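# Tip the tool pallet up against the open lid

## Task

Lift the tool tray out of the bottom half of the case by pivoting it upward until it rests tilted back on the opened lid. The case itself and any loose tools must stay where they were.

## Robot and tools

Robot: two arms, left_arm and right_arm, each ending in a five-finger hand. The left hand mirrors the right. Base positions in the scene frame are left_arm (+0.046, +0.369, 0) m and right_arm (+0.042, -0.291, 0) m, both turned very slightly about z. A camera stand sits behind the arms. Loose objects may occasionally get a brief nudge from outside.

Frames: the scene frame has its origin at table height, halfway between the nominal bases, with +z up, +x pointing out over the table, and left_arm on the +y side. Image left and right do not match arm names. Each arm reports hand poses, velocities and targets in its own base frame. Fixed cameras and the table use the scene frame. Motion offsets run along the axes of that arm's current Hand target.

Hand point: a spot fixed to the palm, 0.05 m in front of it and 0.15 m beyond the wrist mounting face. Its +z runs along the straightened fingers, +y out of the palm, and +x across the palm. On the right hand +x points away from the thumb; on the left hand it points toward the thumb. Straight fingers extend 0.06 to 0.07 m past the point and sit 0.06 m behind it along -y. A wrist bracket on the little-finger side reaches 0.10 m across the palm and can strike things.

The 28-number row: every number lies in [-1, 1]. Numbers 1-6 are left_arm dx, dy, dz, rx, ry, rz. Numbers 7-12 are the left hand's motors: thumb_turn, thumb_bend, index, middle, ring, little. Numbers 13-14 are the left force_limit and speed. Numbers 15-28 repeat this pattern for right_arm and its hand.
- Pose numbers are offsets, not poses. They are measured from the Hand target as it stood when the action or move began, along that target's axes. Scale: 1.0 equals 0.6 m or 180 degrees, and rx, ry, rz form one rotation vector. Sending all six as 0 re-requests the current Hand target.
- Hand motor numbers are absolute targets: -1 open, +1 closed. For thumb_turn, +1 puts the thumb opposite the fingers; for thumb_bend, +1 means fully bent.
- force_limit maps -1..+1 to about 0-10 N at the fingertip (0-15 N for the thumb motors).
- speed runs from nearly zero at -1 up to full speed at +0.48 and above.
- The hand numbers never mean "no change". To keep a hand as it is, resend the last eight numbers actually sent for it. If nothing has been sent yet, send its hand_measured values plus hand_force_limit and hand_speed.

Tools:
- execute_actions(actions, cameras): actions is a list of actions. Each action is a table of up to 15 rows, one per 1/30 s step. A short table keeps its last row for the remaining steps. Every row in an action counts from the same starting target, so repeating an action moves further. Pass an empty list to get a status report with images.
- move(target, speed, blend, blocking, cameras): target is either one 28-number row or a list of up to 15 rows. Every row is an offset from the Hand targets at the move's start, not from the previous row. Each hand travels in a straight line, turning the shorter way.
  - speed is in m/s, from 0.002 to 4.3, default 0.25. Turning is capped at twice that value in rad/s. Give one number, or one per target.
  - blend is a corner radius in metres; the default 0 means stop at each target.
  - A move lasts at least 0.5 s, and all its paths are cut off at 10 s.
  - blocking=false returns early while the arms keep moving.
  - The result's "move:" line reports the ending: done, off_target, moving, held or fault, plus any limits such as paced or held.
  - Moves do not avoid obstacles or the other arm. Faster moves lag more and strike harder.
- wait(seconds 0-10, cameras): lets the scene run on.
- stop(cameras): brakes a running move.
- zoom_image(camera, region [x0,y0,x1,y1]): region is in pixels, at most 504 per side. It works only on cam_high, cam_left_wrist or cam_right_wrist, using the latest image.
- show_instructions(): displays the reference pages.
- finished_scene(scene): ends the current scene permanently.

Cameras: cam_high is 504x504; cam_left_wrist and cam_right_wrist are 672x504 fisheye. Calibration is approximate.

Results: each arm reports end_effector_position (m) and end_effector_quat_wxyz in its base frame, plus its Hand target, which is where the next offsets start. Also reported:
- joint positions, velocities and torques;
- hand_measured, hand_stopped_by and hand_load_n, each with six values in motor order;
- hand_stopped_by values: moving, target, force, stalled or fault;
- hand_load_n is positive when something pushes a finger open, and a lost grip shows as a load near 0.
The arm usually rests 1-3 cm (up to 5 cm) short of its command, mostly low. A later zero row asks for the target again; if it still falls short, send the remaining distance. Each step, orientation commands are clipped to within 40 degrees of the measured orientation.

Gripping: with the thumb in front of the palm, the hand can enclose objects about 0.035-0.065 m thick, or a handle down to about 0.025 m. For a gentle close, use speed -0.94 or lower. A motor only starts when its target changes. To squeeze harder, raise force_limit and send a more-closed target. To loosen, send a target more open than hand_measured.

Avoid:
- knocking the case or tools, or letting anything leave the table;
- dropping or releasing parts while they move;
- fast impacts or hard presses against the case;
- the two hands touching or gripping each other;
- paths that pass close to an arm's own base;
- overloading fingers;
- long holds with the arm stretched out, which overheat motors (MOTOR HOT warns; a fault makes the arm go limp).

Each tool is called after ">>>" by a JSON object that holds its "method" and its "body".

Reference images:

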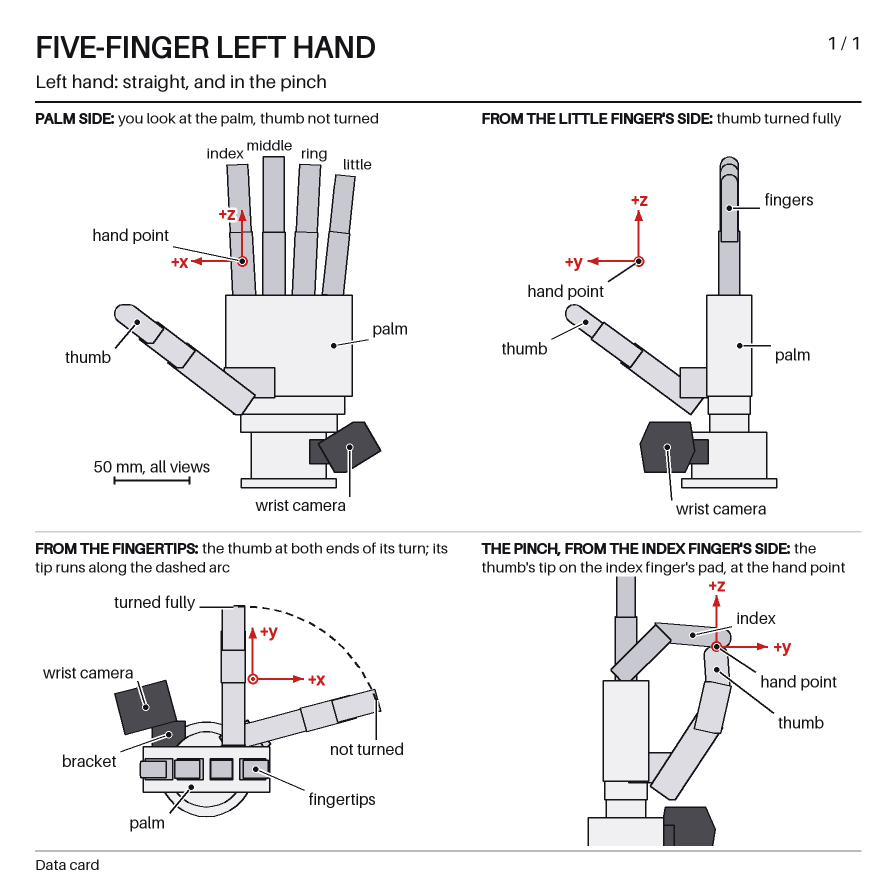

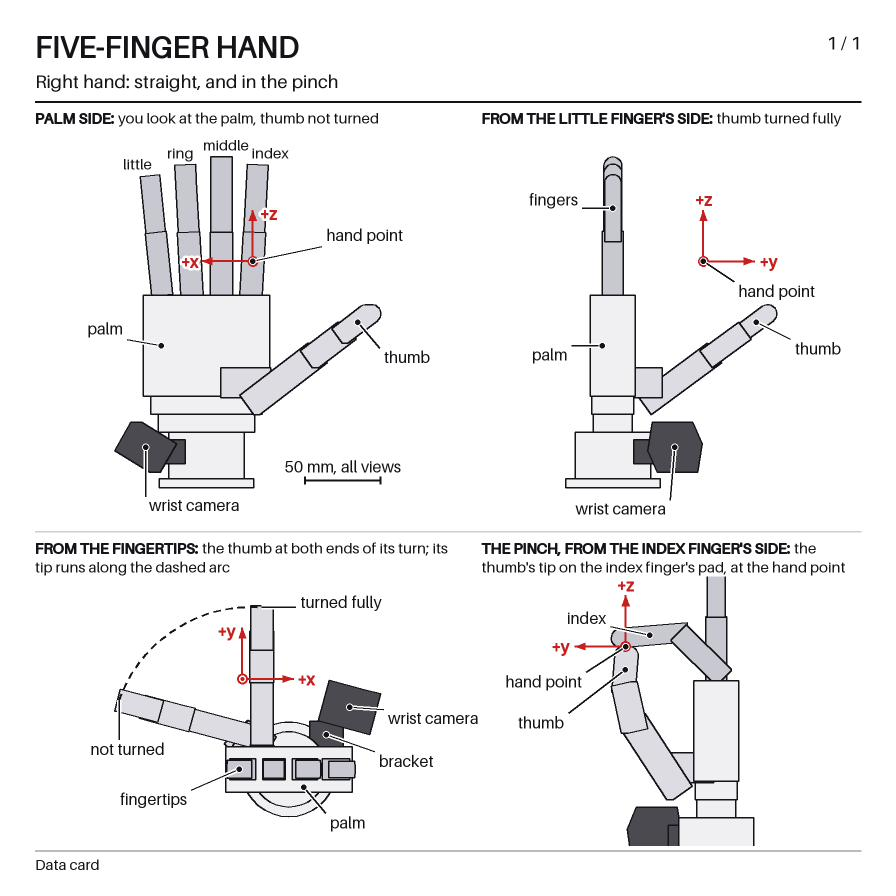

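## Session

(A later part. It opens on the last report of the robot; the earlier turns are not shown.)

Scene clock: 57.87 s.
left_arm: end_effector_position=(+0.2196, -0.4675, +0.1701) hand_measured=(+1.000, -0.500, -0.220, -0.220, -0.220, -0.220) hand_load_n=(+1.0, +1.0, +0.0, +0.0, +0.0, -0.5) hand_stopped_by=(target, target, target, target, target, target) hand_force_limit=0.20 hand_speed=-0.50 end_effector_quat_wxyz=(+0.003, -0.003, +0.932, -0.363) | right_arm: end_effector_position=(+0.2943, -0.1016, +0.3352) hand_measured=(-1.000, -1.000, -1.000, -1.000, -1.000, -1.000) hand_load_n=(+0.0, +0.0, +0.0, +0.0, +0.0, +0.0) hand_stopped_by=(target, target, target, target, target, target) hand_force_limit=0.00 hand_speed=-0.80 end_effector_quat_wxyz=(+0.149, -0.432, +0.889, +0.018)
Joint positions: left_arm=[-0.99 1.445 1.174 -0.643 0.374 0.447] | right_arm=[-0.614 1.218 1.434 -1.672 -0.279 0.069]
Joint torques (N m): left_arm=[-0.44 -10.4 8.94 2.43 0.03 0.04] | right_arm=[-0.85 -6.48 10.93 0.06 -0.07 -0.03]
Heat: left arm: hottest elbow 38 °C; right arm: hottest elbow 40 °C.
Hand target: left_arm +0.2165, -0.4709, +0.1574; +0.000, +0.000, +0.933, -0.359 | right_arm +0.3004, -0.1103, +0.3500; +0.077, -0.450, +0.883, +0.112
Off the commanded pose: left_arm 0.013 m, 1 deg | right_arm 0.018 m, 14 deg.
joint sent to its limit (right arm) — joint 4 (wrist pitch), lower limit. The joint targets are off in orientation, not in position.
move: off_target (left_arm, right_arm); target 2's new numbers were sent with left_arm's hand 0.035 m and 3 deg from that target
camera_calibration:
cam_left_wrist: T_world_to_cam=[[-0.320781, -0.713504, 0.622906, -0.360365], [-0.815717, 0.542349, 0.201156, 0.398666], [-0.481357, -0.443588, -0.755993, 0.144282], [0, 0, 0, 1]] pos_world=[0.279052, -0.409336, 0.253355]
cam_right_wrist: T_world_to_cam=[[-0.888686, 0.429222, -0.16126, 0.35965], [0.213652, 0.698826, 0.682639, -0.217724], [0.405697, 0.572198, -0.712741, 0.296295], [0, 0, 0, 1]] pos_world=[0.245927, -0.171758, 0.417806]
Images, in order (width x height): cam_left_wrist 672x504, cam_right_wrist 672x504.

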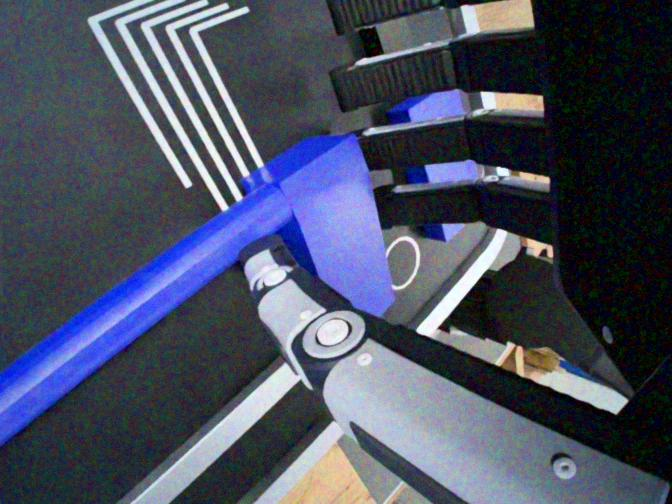

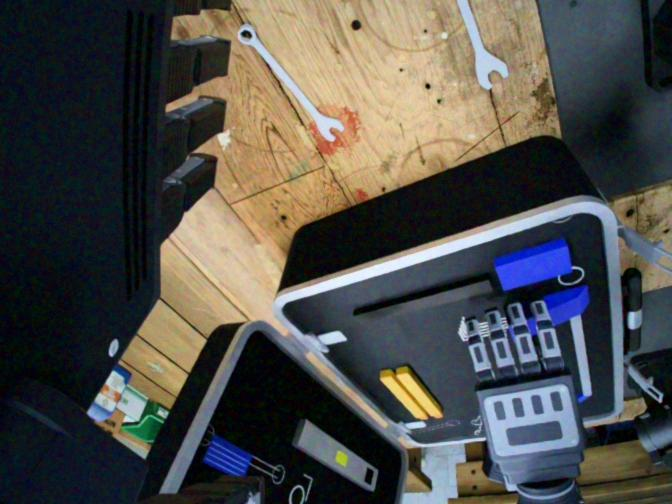

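>>> {"method": "move", "body": {"target": [[0.0,-0.0866,-0.0958,0,0,0,1,-0.5,-0.22,-0.22,-0.22,-0.22,0.2,-0.5,0,0,0,0,0,0,-1,-1,-1,-1,-1,-1,0,-0.8],[0.0275,-0.0898,-0.0930,0,0,0,1,-0.5,-0.22,-0.22,-0.22,-0.22,0.2,-0.5,0,0,0,0,0,0,-1,-1,-1,-1,-1,-1,0,-0.8],[0.0275,-0.0032,0.0029,0,0,0,1,-0.5,-0.22,-0.22,-0.22,-0.22,0.2,-0.5,0,0,0,0,0,0,-1,-1,-1,-1,-1,-1,0,-0.8]], "speed": 0.08, "cameras": ["cam_left_wrist","cam_right_wrist"]}}

>>> {"method": "zoom_image", "body": {"camera": "cam_left_wrist", "region": [140, 50, 440, 350]}}

>>> {"method": "zoom_image", "body": {"camera": "cam_right_wrist", "region": [440, 200, 672, 504]}}

Scene clock: 62.23 s.
left_arm: end_effector_position=(+0.2037, -0.4706, +0.1679) hand_measured=(+1.000, -0.500, -0.220, -0.220, -0.220, -0.220) hand_load_n=(+0.0, +0.5, +0.0, +0.0, +0.5, +0.0) hand_stopped_by=(target, target, target, target, target, target) hand_force_limit=0.20 hand_speed=-0.50 end_effector_quat_wxyz=(+0.004, +0.002, +0.932, -0.362) | right_arm: end_effector_position=(+0.2943, -0.1016, +0.3352) hand_measured=(-1.000, -1.000, -1.000, -1.000, -1.000, -1.000) hand_load_n=(+0.0, +0.0, +0.0, +0.0, +0.0, +0.0) hand_stopped_by=(target, target, target, target, target, target) hand_force_limit=0.00 hand_speed=-0.80 end_effector_quat_wxyz=(+0.149, -0.432, +0.889, +0.018)
Joint positions: left_arm=[-1.024 1.43 1.152 -0.627 0.353 0.428] | right_arm=[-0.614 1.218 1.434 -1.672 -0.279 0.069]
Joint torques (N m): left_arm=[-0.26 -10.17 9.05 2.14 0.02 -0.06] | right_arm=[-0.91 -6.42 10.93 0.09 -0.08 -0.03]
Heat: left arm: hottest elbow 38 °C; right arm: hottest elbow 41 °C.
Hand target: left_arm +0.2000, -0.4735, +0.1575; +0.000, +0.000, +0.933, -0.359 | right_arm +0.3004, -0.1103, +0.3500; +0.077, -0.450, +0.883, +0.112
Off the commanded pose: left_arm 0.012 m, 1 deg | right_arm 0.018 m, 14 deg.
joint sent to its limit (right arm) — joint 4 (wrist pitch), lower limit. The joint targets are off in orientation, not in position.
move: off_target (left_arm, right_arm)
camera_calibration:
cam_left_wrist: T_world_to_cam=[[-0.330874, -0.711192, 0.620265, -0.362622], [-0.812513, 0.548989, 0.196042, 0.391061], [-0.479942, -0.439108, -0.759499, 0.136024], [0, 0, 0, 1]] pos_world=[0.263044, -0.412853, 0.251568]
cam_right_wrist: T_world_to_cam=[[-0.888686, 0.429222, -0.16126, 0.35965], [0.213652, 0.698826, 0.682639, -0.217724], [0.405697, 0.572198, -0.712741, 0.296295], [0, 0, 0, 1]] pos_world=[0.245927, -0.171758, 0.417806]
Images, in order (width x height): cam_left_wrist 672x504, cam_right_wrist 672x504.

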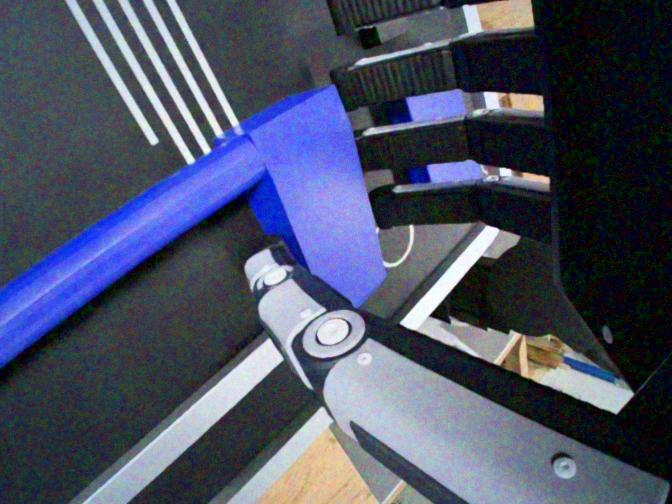

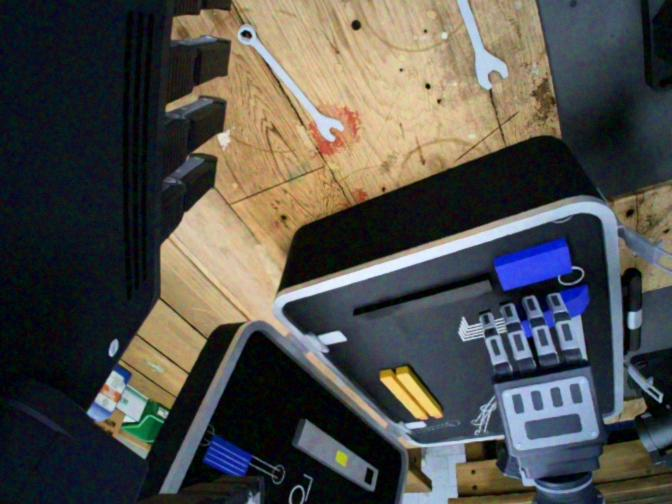

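Scaled by 1.680 from the camera's 672x504 image, which has a finer 960x720 frame.

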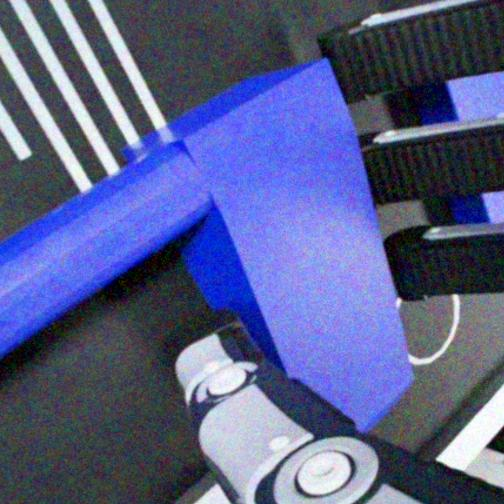

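Scaled by 1.658 from the camera's 672x504 image, which has a finer 960x720 frame.

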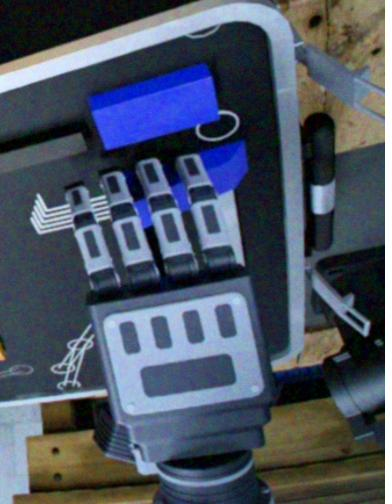

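>>> {"method": "move", "body": {"target": [0,0,0,0,0,0,1,-0.5,0.2,0.2,0.2,0.0,0.1,-0.9,0,0,0,0,0,0,-1,-1,-1,-1,-1,-1,0,-0.8], "speed": 0.05, "cameras": ["cam_left_wrist"]}}

>>> {"method": "zoom_image", "body": {"camera": "cam_left_wrist", "region": [140, 50, 440, 350]}}

Scene clock: 63.47 s.
left_arm: end_effector_position=(+0.2039, -0.4749, +0.1661) hand_measured=(+1.000, -0.500, -0.064, -0.082, -0.008, +0.000) hand_load_n=(+0.0, +0.0, +1.0, +0.0, +3.5, +0.0) hand_stopped_by=(target, target, force, force, force, target) hand_force_limit=0.10 hand_speed=-0.90 end_effector_quat_wxyz=(+0.005, +0.004, +0.931, -0.366) | right_arm: end_effector_position=(+0.2943, -0.1016, +0.3352) hand_measured=(-1.000, -1.000, -1.000, -1.000, -1.000, -1.000) hand_load_n=(+0.0, +0.0, +0.0, +0.0, +0.0, +0.0) hand_stopped_by=(target, target, target, target, target, target) hand_force_limit=0.00 hand_speed=-0.80 end_effector_quat_wxyz=(+0.149, -0.432, +0.889, +0.018)
Joint positions: left_arm=[-1.028 1.437 1.152 -0.611 0.353 0.426] | right_arm=[-0.614 1.218 1.434 -1.672 -0.279 0.069]
Joint torques (N m): left_arm=[0.09 -10.75 9.28 1.51 -0.02 -0.01] | right_arm=[-0.91 -6.42 10.92 0.06 -0.07 -0.03]
Heat: left arm: hottest elbow 38 °C; right arm: hottest elbow 41 °C.
Hand target: left_arm +0.2001, -0.4734, +0.1574; +0.000, +0.000, +0.933, -0.359 | right_arm +0.3004, -0.1103, +0.3500; +0.077, -0.450, +0.883, +0.112
Off the commanded pose: left_arm 0.010 m, 1 deg | right_arm 0.018 m, 14 deg.
joint sent to its limit (right arm) — joint 4 (wrist pitch), lower limit. The joint targets are off in orientation, not in position.
move: off_target (right_arm)
camera_calibration:
cam_left_wrist: T_world_to_cam=[[-0.333864, -0.70594, 0.624647, -0.362232], [-0.81206, 0.551888, 0.189679, 0.39634], [-0.478637, -0.443924, -0.757521, 0.13], [0, 0, 0, 1]] pos_world=[0.263139, -0.416739, 0.249567]
Images, in order (width x height): cam_left_wrist 672x504.

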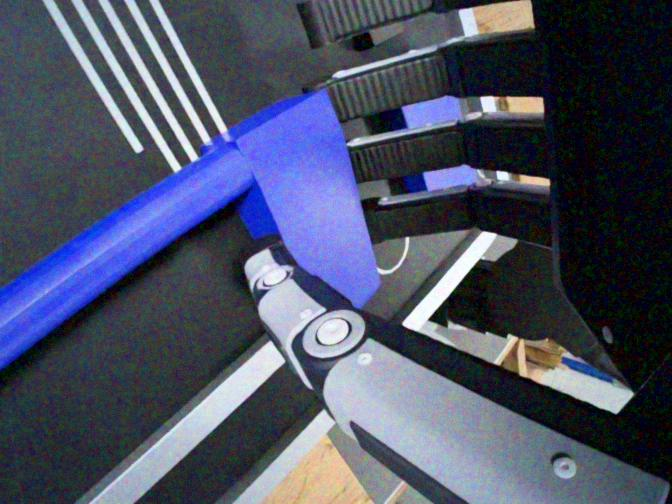

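Scaled by 1.680 from the camera's 672x504 image, which has a finer 960x720 frame.

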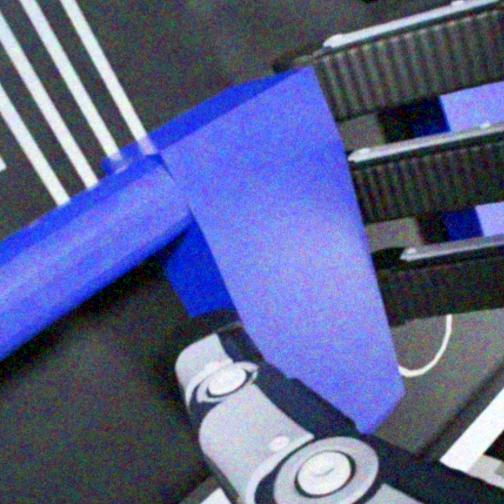

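>>> {"method": "move", "body": {"target": [0,0,0,0,0,0,1,-0.5,0.3,0.3,0.3,0.0,0.6,-0.9,0,0,0,0,0,0,-1,-1,-1,-1,-1,-1,0,-0.8], "speed": 0.05, "cameras": ["cam_left_wrist"]}}

>>> {"method": "zoom_image", "body": {"camera": "cam_left_wrist", "region": [140, 50, 440, 350]}}

Scene clock: 64.20 s.
left_arm: end_effector_position=(+0.2036, -0.4788, +0.1643) hand_measured=(+1.000, -0.502, +0.008, -0.002, +0.056, +0.000) hand_load_n=(+0.5, +6.5, +7.5, +12.0, +2.0, +0.0) hand_stopped_by=(target, target, force, force, force, target) hand_force_limit=0.60 hand_speed=-0.90 end_effector_quat_wxyz=(+0.006, +0.006, +0.930, -0.369) | right_arm: end_effector_position=(+0.2943, -0.1016, +0.3352) hand_measured=(-1.000, -1.000, -1.000, -1.000, -1.000, -1.000) hand_load_n=(+0.0, +0.0, +0.0, +0.0, +0.0, +0.0) hand_stopped_by=(target, target, target, target, target, target) hand_force_limit=0.00 hand_speed=-0.80 end_effector_quat_wxyz=(+0.149, -0.432, +0.889, +0.018)
Joint positions: left_arm=[-1.032 1.443 1.152 -0.597 0.353 0.426] | right_arm=[-0.614 1.218 1.434 -1.672 -0.279 0.069]
Joint torques (N m): left_arm=[0.15 -11.16 9.16 0.88 -0.01 -0.03] | right_arm=[-0.85 -6.42 10.93 0.08 -0.08 -0.03]
Heat: left arm: hottest elbow 38 °C; right arm: hottest elbow 41 °C.
Hand target: left_arm +0.2000, -0.4735, +0.1574; +0.000, +0.000, +0.933, -0.359 | right_arm +0.3004, -0.1103, +0.3500; +0.077, -0.450, +0.883, +0.112
Off the commanded pose: left_arm 0.009 m, 2 deg | right_arm 0.018 m, 14 deg.
joint sent to its limit (right arm) — joint 4 (wrist pitch), lower limit. The joint targets are off in orientation, not in position.
move: off_target (right_arm)
camera_calibration:
cam_left_wrist: T_world_to_cam=[[-0.339099, -0.700648, 0.627777, -0.360859], [-0.810154, 0.556691, 0.1837, 0.401437], [-0.478187, -0.446304, -0.756406, 0.125425], [0, 0, 0, 1]] pos_world=[0.262835, -0.420334, 0.247668]
Images, in order (width x height): cam_left_wrist 672x504.

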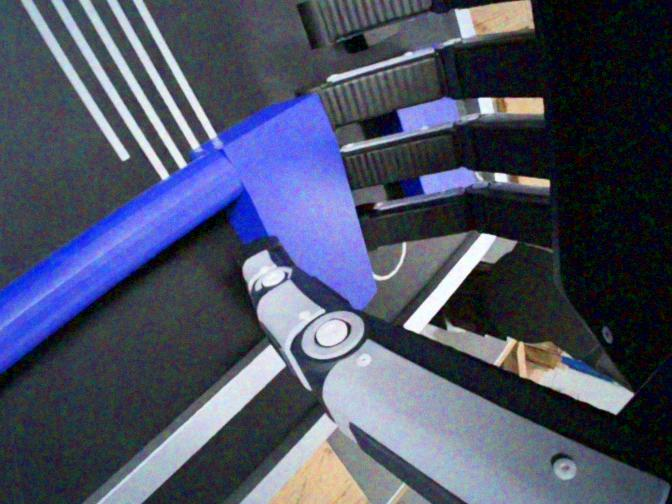

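Scaled by 1.680 from the camera's 672x504 image, which has a finer 960x720 frame.

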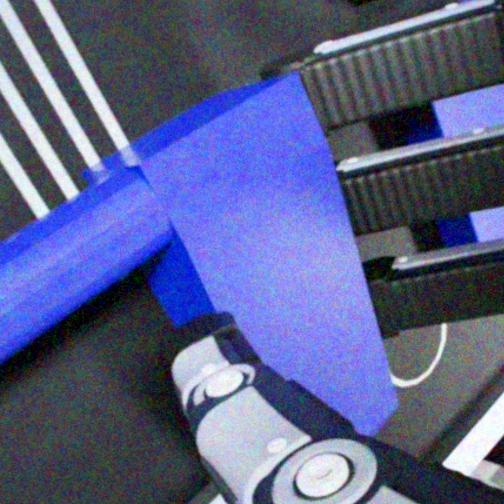

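>>> {"method": "move", "body": {"target": [-0.0408,-0.1357,-0.1188,0,0.0412,-0.0372,1,-0.5,0.3,0.3,0.3,0.0,0.6,-0.9,0,0,0,0,0,0,-1,-1,-1,-1,-1,-1,0,-0.8], "speed": 0.06, "cameras": ["all"]}}

Scene clock: 67.13 s.
left_arm: end_effector_position=(+0.2109, -0.4743, +0.2455) hand_measured=(+1.000, -0.500, +0.008, -0.002, +0.056, +0.000) hand_load_n=(+0.0, +0.0, +0.0, +0.0, +0.0, +0.0) hand_stopped_by=(target, target, force, force, force, target) hand_force_limit=0.60 hand_speed=-0.90 end_effector_quat_wxyz=(-0.089, -0.027, +0.934, -0.344) | right_arm: end_effector_position=(+0.2943, -0.1016, +0.3352) hand_measured=(-1.000, -1.000, -1.000, -1.000, -1.000, -1.000) hand_load_n=(+0.0, +0.0, +0.0, +0.0, +0.0, +0.0) hand_stopped_by=(target, target, target, target, target, target) hand_force_limit=0.00 hand_speed=-0.80 end_effector_quat_wxyz=(+0.149, -0.432, +0.889, +0.018)
Joint positions: left_arm=[-0.958 1.501 1.432 -0.966 0.516 0.41] | right_arm=[-0.614 1.218 1.434 -1.672 -0.279 0.069]
Joint torques (N m): left_arm=[0.56 -11.05 15.9 0.77 0.27 -0.03] | right_arm=[-0.85 -6.42 10.93 0.08 -0.08 -0.03]
Heat: left arm: hottest elbow 38 °C; right arm: hottest elbow 41 °C.
Hand target: left_arm +0.2245, -0.4863, +0.2649; -0.081, -0.031, +0.930, -0.357 | right_arm +0.3004, -0.1103, +0.3500; +0.077, -0.450, +0.883, +0.112
Off the commanded pose: left_arm 0.027 m, 2 deg | right_arm 0.018 m, 14 deg.
joint sent to its limit (right arm) — joint 4 (wrist pitch), lower limit. The joint targets are off in orientation, not in position.
move: off_target (left_arm, right_arm)
camera_calibration:
cam_left_wrist: T_world_to_cam=[[-0.216217, -0.730333, 0.647969, -0.451134], [-0.749809, 0.549275, 0.368895, 0.328301], [-0.62533, -0.406091, -0.666373, 0.220271], [0, 0, 0, 1]] pos_world=[0.286362, -0.420355, 0.317994]
cam_right_wrist: T_world_to_cam=[[-0.888686, 0.429222, -0.16126, 0.35965], [0.213652, 0.698826, 0.682639, -0.217724], [0.405697, 0.572198, -0.712741, 0.296295], [0, 0, 0, 1]] pos_world=[0.245927, -0.171758, 0.417806]

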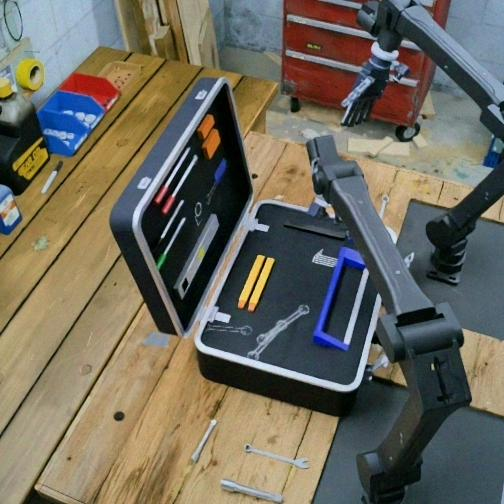

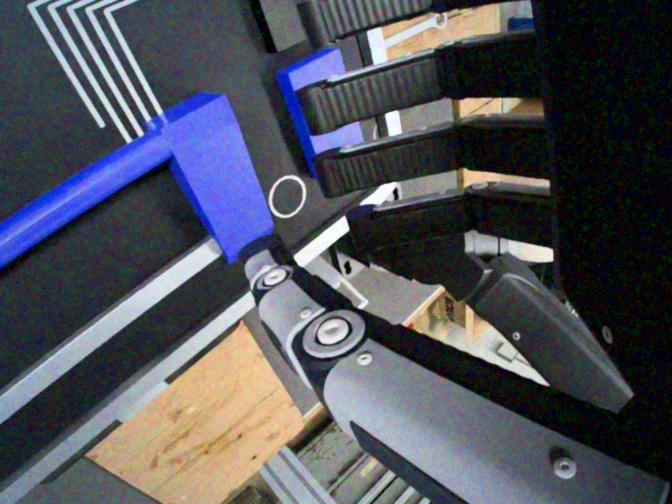

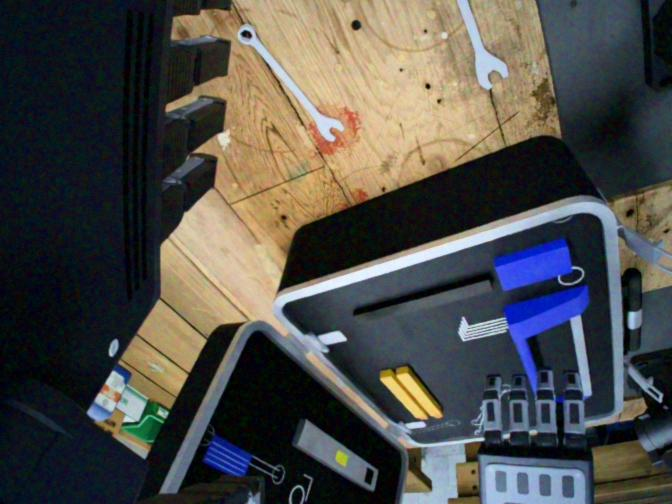

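>>> {"method": "zoom_image", "body": {"camera": "cam_left_wrist", "region": [0, 200, 260, 460]}}

>>> {"method": "zoom_image", "body": {"camera": "cam_left_wrist", "region": [220, 150, 450, 350]}}

Scaled by 1.938 from the camera's 672x504 image, which has a finer 960x720 frame.

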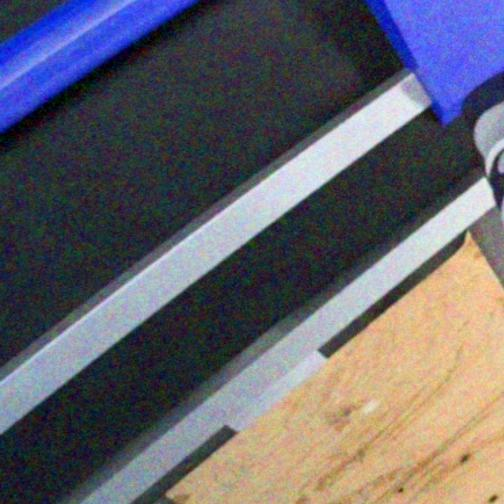

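Scaled by 2.191 from the camera's 672x504 image, which has a finer 960x720 frame.

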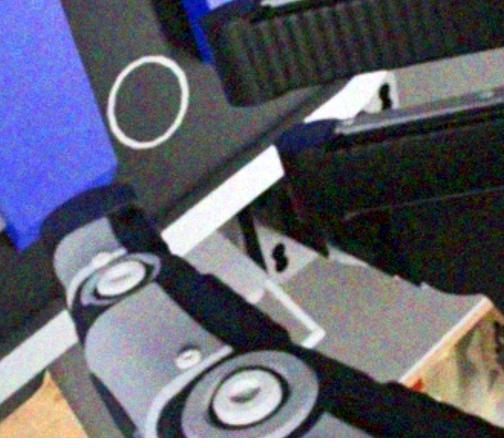

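>>> {"method": "move", "body": {"target": [0.0058,0.1887,-0.214,0,0,0,-1,-1,-1,-1,-1,-1,0.2,0,0,0,0,0,0,0,-1,-1,-1,-1,-1,-1,0,-0.8], "speed": 0.2, "cameras": ["cam_left_wrist"]}}

>>> {"method": "zoom_image", "body": {"camera": "cam_left_wrist", "region": [150, 200, 400, 450]}}

Scene clock: 70.07 s.
left_arm: end_effector_position=(+0.2258, -0.3228, +0.2879) hand_measured=(-1.000, -1.000, -1.000, -1.000, -1.000, -1.000) hand_load_n=(-0.5, +0.0, +0.0, +0.0, +0.0, +0.0) hand_stopped_by=(target, target, target, target, target, target) hand_force_limit=0.20 hand_speed=0.00 end_effector_quat_wxyz=(-0.079, -0.029, +0.929, -0.361) | right_arm: end_effector_position=(+0.2943, -0.1016, +0.3352) hand_measured=(-1.000, -1.000, -1.000, -1.000, -1.000, -1.000) hand_load_n=(+0.0, +0.0, +0.5, +0.0, +0.0, +0.0) hand_stopped_by=(target, target, target, target, target, target) hand_force_limit=0.00 hand_speed=-0.80 end_effector_quat_wxyz=(+0.149, -0.432, +0.889, +0.018)
Joint positions: left_arm=[-0.687 1.232 1.288 -1.2 0.645 0.676] | right_arm=[-0.614 1.218 1.434 -1.672 -0.279 0.069]
Joint torques (N m): left_arm=[1.03 -9.05 8.85 0.51 0.41 0.13] | right_arm=[-0.91 -6.36 10.92 0.06 -0.08 -0.03]
Heat: left arm: hottest elbow 38 °C; right arm: hottest elbow 41 °C.
Hand target: left_arm +0.2245, -0.3162, +0.2847; -0.082, -0.031, +0.930, -0.357 | right_arm +0.3004, -0.1103, +0.3500; +0.077, -0.450, +0.883, +0.112
Off the commanded pose: left_arm 0.007 m, 1 deg | right_arm 0.018 m, 14 deg.
joint sent to its limit (right arm) — joint 4 (wrist pitch), lower limit. The joint targets are off in orientation, not in position.
move: off_target (right_arm)
camera_calibration:
cam_left_wrist: T_world_to_cam=[[-0.216124, -0.711404, 0.668726, -0.364581], [-0.763934, 0.549736, 0.337927, 0.252852], [-0.608025, -0.437829, -0.662277, 0.304019], [0, 0, 0, 1]] pos_world=[0.299219, -0.265257, 0.359704]
Images, in order (width x height): cam_left_wrist 672x504.

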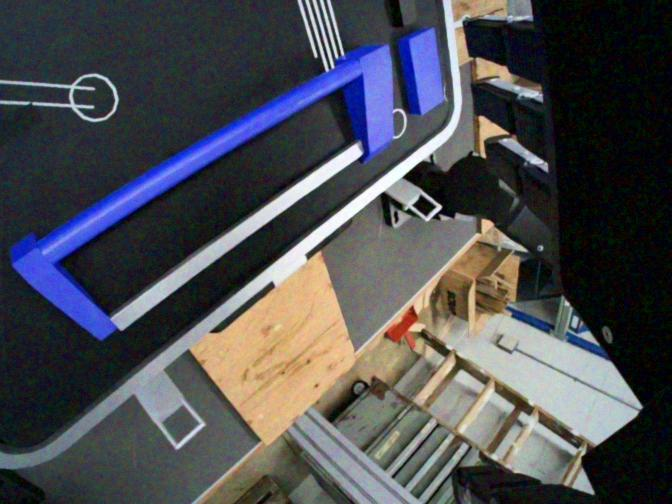

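Scaled by 2.016 from the camera's 672x504 image, which has a finer 960x720 frame.

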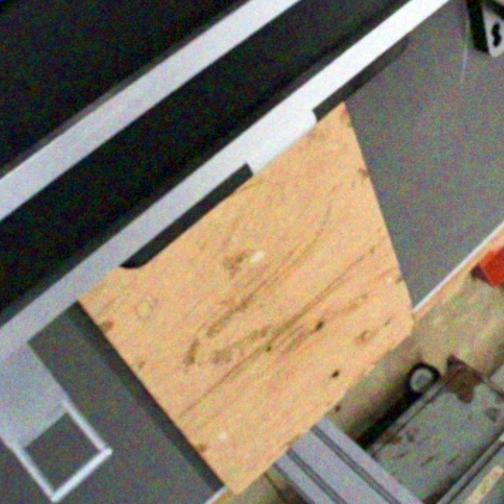

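>>> {"method": "zoom_image", "body": {"camera": "cam_left_wrist", "region": [120, 60, 320, 260]}}

>>> {"method": "zoom_image", "body": {"camera": "cam_left_wrist", "region": [0, 200, 150, 350]}}

>>> {"method": "zoom_image", "body": {"camera": "cam_left_wrist", "region": [300, 20, 450, 170]}}

Scaled by 2.520 from the camera's 672x504 image, which has a finer 960x720 frame.

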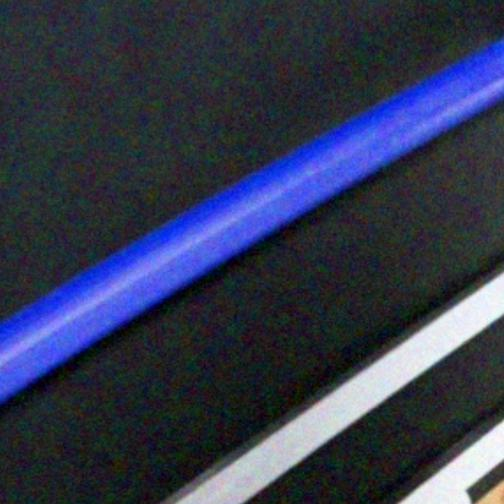

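Scaled by 3.360 from the camera's 672x504 image, which has a finer 960x720 frame.

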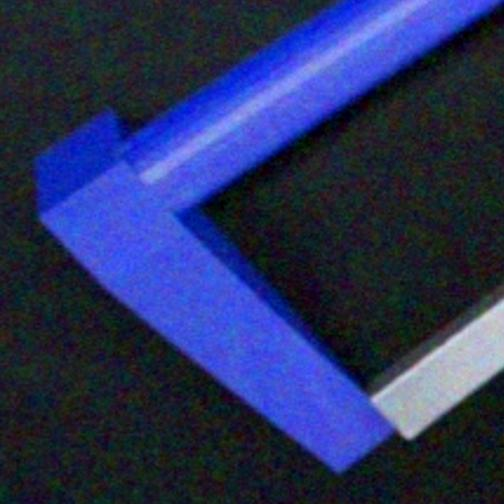

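Scaled by 3.360 from the camera's 672x504 image, which has a finer 960x720 frame.

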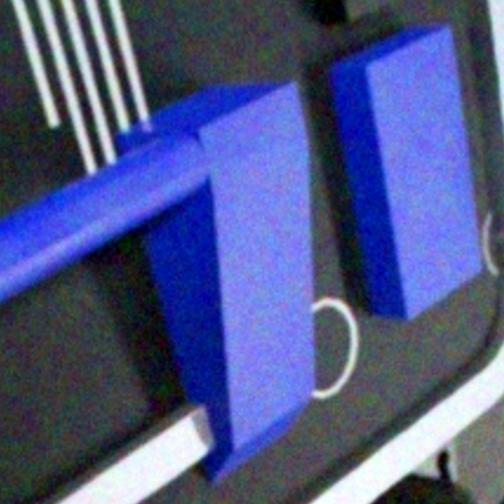

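>>> {"method": "move", "body": {"target": [-0.0243,-0.0745,0.0265,0.013,-0.344,-0.363,1,-0.5,-0.25,-0.25,-0.25,-0.25,0.2,0,0,0,0,0,0,0,-1,-1,-1,-1,-1,-1,0,-0.8], "speed": 0.25, "cameras": ["all"]}}

Scene clock: 77.50 s.
left_arm: end_effector_position=(+0.2383, -0.3448, +0.2793) hand_measured=(+1.000, -0.500, -0.250, -0.250, -0.250, -0.250) hand_load_n=(+0.0, +0.0, +0.0, +0.0, +0.0, +0.0) hand_stopped_by=(target, target, target, target, target, target) hand_force_limit=0.20 hand_speed=0.00 end_effector_quat_wxyz=(-0.217, +0.673, -0.680, +0.195) | right_arm: end_effector_position=(+0.2943, -0.1016, +0.3352) hand_measured=(-1.000, -1.000, -1.000, -1.000, -1.000, -1.000) hand_load_n=(+0.0, +0.0, +0.0, +0.0, +0.0, +0.0) hand_stopped_by=(target, target, target, target, target, target) hand_force_limit=0.00 hand_speed=-0.80 end_effector_quat_wxyz=(+0.149, -0.432, +0.889, +0.018)
Joint positions: left_arm=[-1.058 1.247 1.338 -1.369 -0.523 -0.969] | right_arm=[-0.614 1.218 1.434 -1.672 -0.279 0.069]
Joint torques (N m): left_arm=[-0.79 -7.47 15.19 0.23 -0.58 -0.07] | right_arm=[-0.91 -6.42 10.92 0.06 -0.08 -0.03]
Heat: left arm: hottest elbow 38 °C; right arm: hottest elbow 42 °C.
Hand target: left_arm +0.2421, -0.3601, +0.3001; -0.212, +0.675, -0.674, +0.213 | right_arm +0.3004, -0.1103, +0.3500; +0.077, -0.450, +0.883, +0.112
Off the commanded pose: left_arm 0.026 m, 2 deg | right_arm 0.018 m, 14 deg.
joint sent to its limit (right arm) — joint 4 (wrist pitch), lower limit. The joint targets are off in orientation, not in position.
move: off_target (left_arm, right_arm)
camera_calibration:
cam_left_wrist: T_world_to_cam=[[0.796701, -0.340563, 0.499283, -0.438042], [-0.511366, -0.82018, 0.256533, -0.232361], [0.322137, -0.459696, -0.827591, 0.113216], [0, 0, 0, 1]] pos_world=[0.193696, -0.287714, 0.372012]
cam_right_wrist: T_world_to_cam=[[-0.888686, 0.429222, -0.16126, 0.35965], [0.213652, 0.698826, 0.682639, -0.217724], [0.405697, 0.572198, -0.712741, 0.296295], [0, 0, 0, 1]] pos_world=[0.245927, -0.171758, 0.417806]

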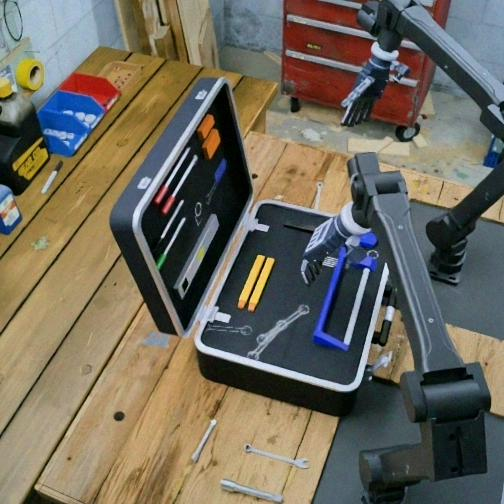

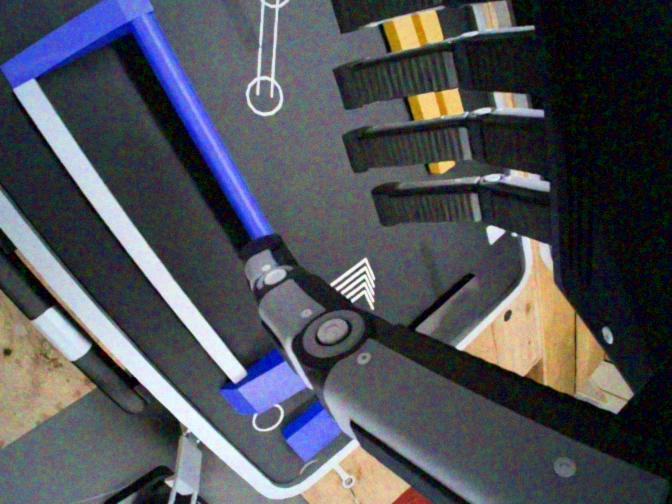

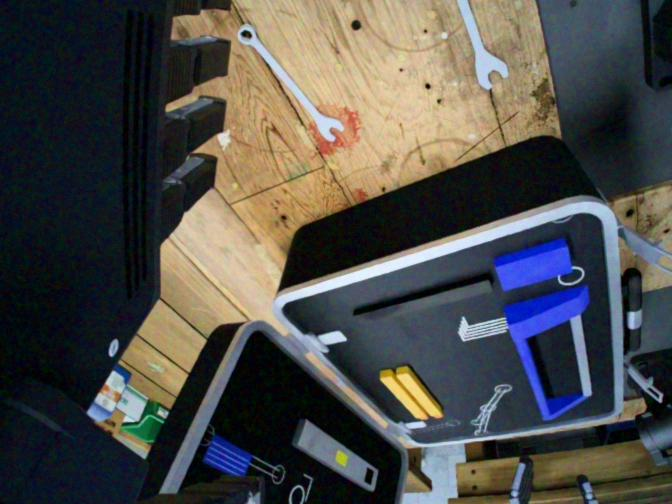

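>>> {"method": "zoom_image", "body": {"camera": "cam_left_wrist", "region": [80, 0, 330, 250]}}

Scaled by 2.016 from the camera's 672x504 image, which has a finer 960x720 frame.

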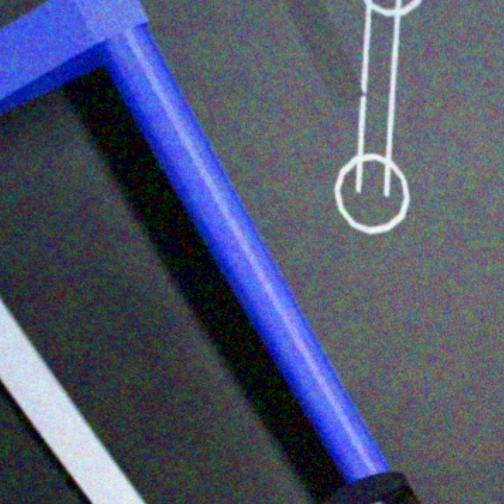

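>>> {"method": "move", "body": {"target": [0,0.0998,0.1133,0,0,0,1,-0.5,-0.25,-0.25,-0.25,-0.25,0.2,0,0,0,0,0,0,0,-1,-1,-1,-1,-1,-1,0,-0.8], "speed": 0.15, "cameras": ["cam_left_wrist","cam_right_wrist"]}}

>>> {"method": "zoom_image", "body": {"camera": "cam_left_wrist", "region": [80, 0, 430, 350]}}

Scene clock: 79.47 s.
left_arm: end_effector_position=(+0.2350, -0.3564, +0.2161) hand_measured=(+1.000, -0.500, -0.250, -0.250, -0.250, -0.250) hand_load_n=(+0.0, +0.0, +0.0, +0.0, +0.0, +0.0) hand_stopped_by=(target, target, target, target, target, target) hand_force_limit=0.20 hand_speed=0.00 end_effector_quat_wxyz=(-0.213, +0.675, -0.674, +0.211) | right_arm: end_effector_position=(+0.2943, -0.1016, +0.3352) hand_measured=(-1.000, -1.000, -1.000, -1.000, -1.000, -1.000) hand_load_n=(+0.0, +0.0, +0.0, +0.0, +0.0, +0.0) hand_stopped_by=(target, target, target, target, target, target) hand_force_limit=0.00 hand_speed=-0.80 end_effector_quat_wxyz=(+0.149, -0.432, +0.889, +0.018)
Joint positions: left_arm=[-1.081 1.247 1.166 -1.176 -0.531 -0.996] | right_arm=[-0.614 1.218 1.434 -1.672 -0.279 0.069]
Joint torques (N m): left_arm=[-0.67 -8.29 8.75 1.43 -0.58 -0.05] | right_arm=[-0.91 -6.36 10.93 0.06 -0.07 -0.03]
Heat: left arm: hottest elbow 38 °C; right arm: hottest elbow 42 °C.
Hand target: left_arm +0.2319, -0.3601, +0.2100; -0.212, +0.675, -0.674, +0.213 | right_arm +0.3004, -0.1103, +0.3500; +0.077, -0.450, +0.883, +0.112
Off the commanded pose: left_arm 0.008 m, 0 deg | right_arm 0.018 m, 14 deg.
joint sent to its limit (right arm) — joint 4 (wrist pitch), lower limit. The joint targets are off in orientation, not in position.
move: off_target (right_arm)
camera_calibration:
cam_left_wrist: T_world_to_cam=[[0.788285, -0.323796, 0.523223, -0.404998], [-0.51479, -0.812836, 0.272559, -0.227475], [0.337041, -0.484204, -0.807434, 0.0400552], [0, 0, 0, 1]] pos_world=[0.188652, -0.296642, 0.306247]
cam_right_wrist: T_world_to_cam=[[-0.888686, 0.429222, -0.16126, 0.35965], [0.213652, 0.698826, 0.682639, -0.217724], [0.405697, 0.572198, -0.712741, 0.296295], [0, 0, 0, 1]] pos_world=[0.245927, -0.171758, 0.417806]
Images, in order (width x height): cam_left_wrist 672x504, cam_right_wrist 672x504.

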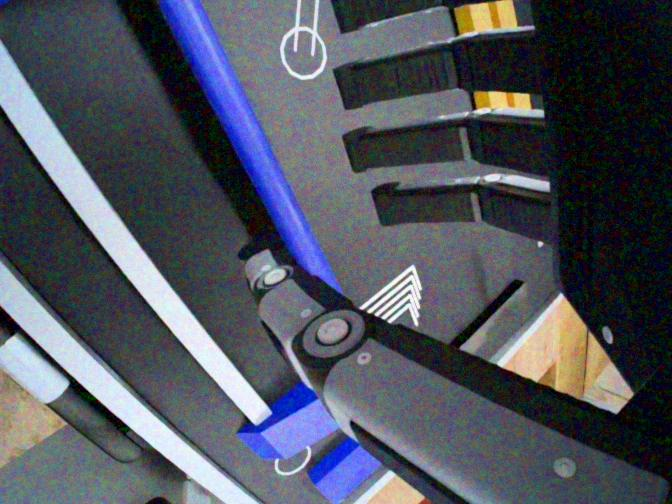

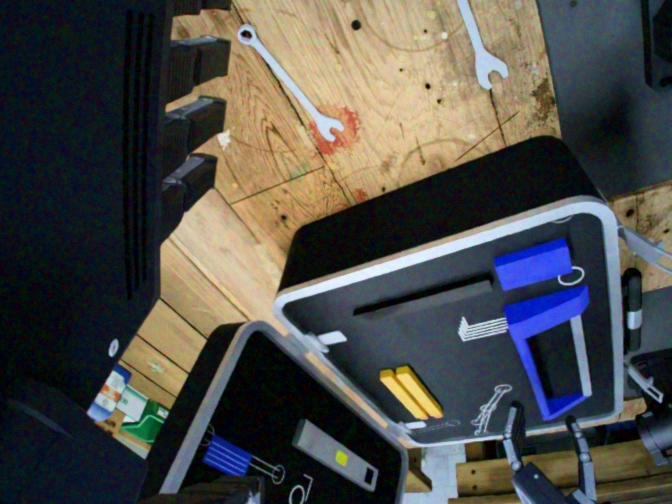

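Scaled by 1.440 from the camera's 672x504 image, which has a finer 960x720 frame.

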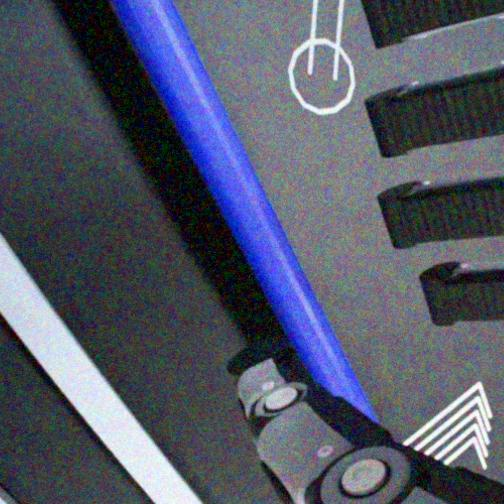

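>>> {"method": "move", "body": {"target": [0,0.0427,0.0435,0,0,0,1,-0.5,-0.3,-0.3,-0.3,-0.3,0.2,0,0,0,0,0,0,0,-1,-1,-1,-1,-1,-1,0,-0.8], "speed": 0.08, "cameras": ["cam_left_wrist","cam_right_wrist"]}}

>>> {"method": "zoom_image", "body": {"camera": "cam_left_wrist", "region": [80, 0, 430, 350]}}

Scene clock: 81.10 s.
left_arm: end_effector_position=(+0.2289, -0.3566, +0.1832) hand_measured=(+1.000, -0.500, -0.300, -0.300, -0.300, -0.300) hand_load_n=(+0.0, +0.0, +0.0, +0.0, +0.0, -0.5) hand_stopped_by=(target, target, target, target, target, target) hand_force_limit=0.20 hand_speed=0.00 end_effector_quat_wxyz=(-0.212, +0.675, -0.673, +0.215) | right_arm: end_effector_position=(+0.2943, -0.1016, +0.3352) hand_measured=(-1.000, -1.000, -1.000, -1.000, -1.000, -1.000) hand_load_n=(+0.0, +0.0, +0.0, +0.5, +0.0, +0.0) hand_stopped_by=(target, target, target, target, target, target) hand_force_limit=0.00 hand_speed=-0.80 end_effector_quat_wxyz=(+0.149, -0.432, +0.889, +0.018)
Joint positions: left_arm=[-1.096 1.247 1.078 -1.088 -0.535 -1.012] | right_arm=[-0.614 1.218 1.434 -1.672 -0.279 0.069]
Joint torques (N m): left_arm=[-0.56 -7.24 8.62 1.35 -0.58 -0.03] | right_arm=[-0.91 -6.42 10.93 0.06 -0.08 -0.03]
Heat: left arm: hottest elbow 38 °C; right arm: hottest elbow 42 °C.
Hand target: left_arm +0.2258, -0.3602, +0.1740; -0.212, +0.675, -0.674, +0.213 | right_arm +0.3004, -0.1103, +0.3500; +0.077, -0.450, +0.883, +0.112
Off the commanded pose: left_arm 0.010 m, 0 deg | right_arm 0.018 m, 14 deg.
joint sent to its limit (right arm) — joint 4 (wrist pitch), lower limit. The joint targets are off in orientation, not in position.
move: off_target (right_arm)
camera_calibration:
cam_left_wrist: T_world_to_cam=[[0.786362, -0.320094, 0.528369, -0.3822], [-0.515815, -0.810874, 0.276439, -0.22151], [0.339954, -0.489922, -0.80275, 0.0119024], [0, 0, 0, 1]] pos_world=[0.182244, -0.296125, 0.272732]
cam_right_wrist: T_world_to_cam=[[-0.888686, 0.429222, -0.16126, 0.35965], [0.213652, 0.698826, 0.682639, -0.217724], [0.405697, 0.572198, -0.712741, 0.296295], [0, 0, 0, 1]] pos_world=[0.245927, -0.171758, 0.417806]
Images, in order (width x height): cam_left_wrist 672x504, cam_right_wrist 672x504.

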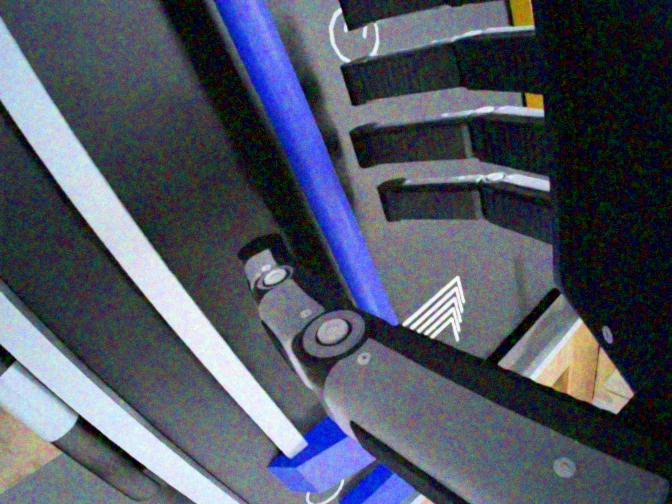

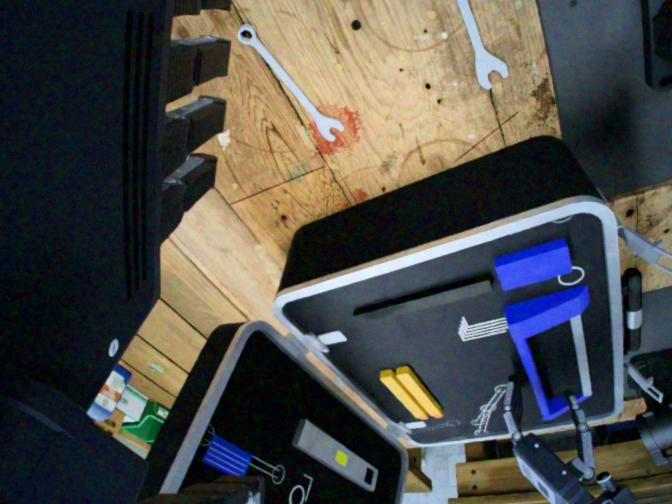

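Scaled by 1.440 from the camera's 672x504 image, which has a finer 960x720 frame.

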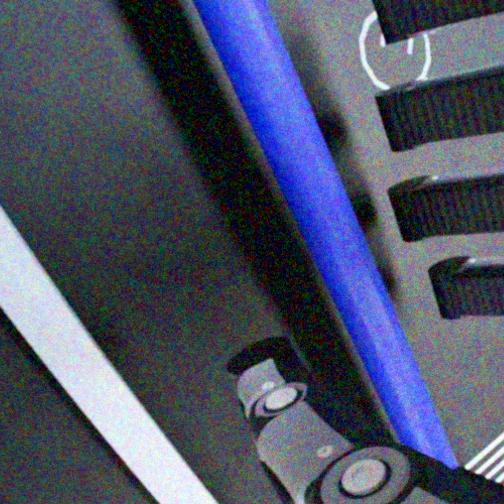

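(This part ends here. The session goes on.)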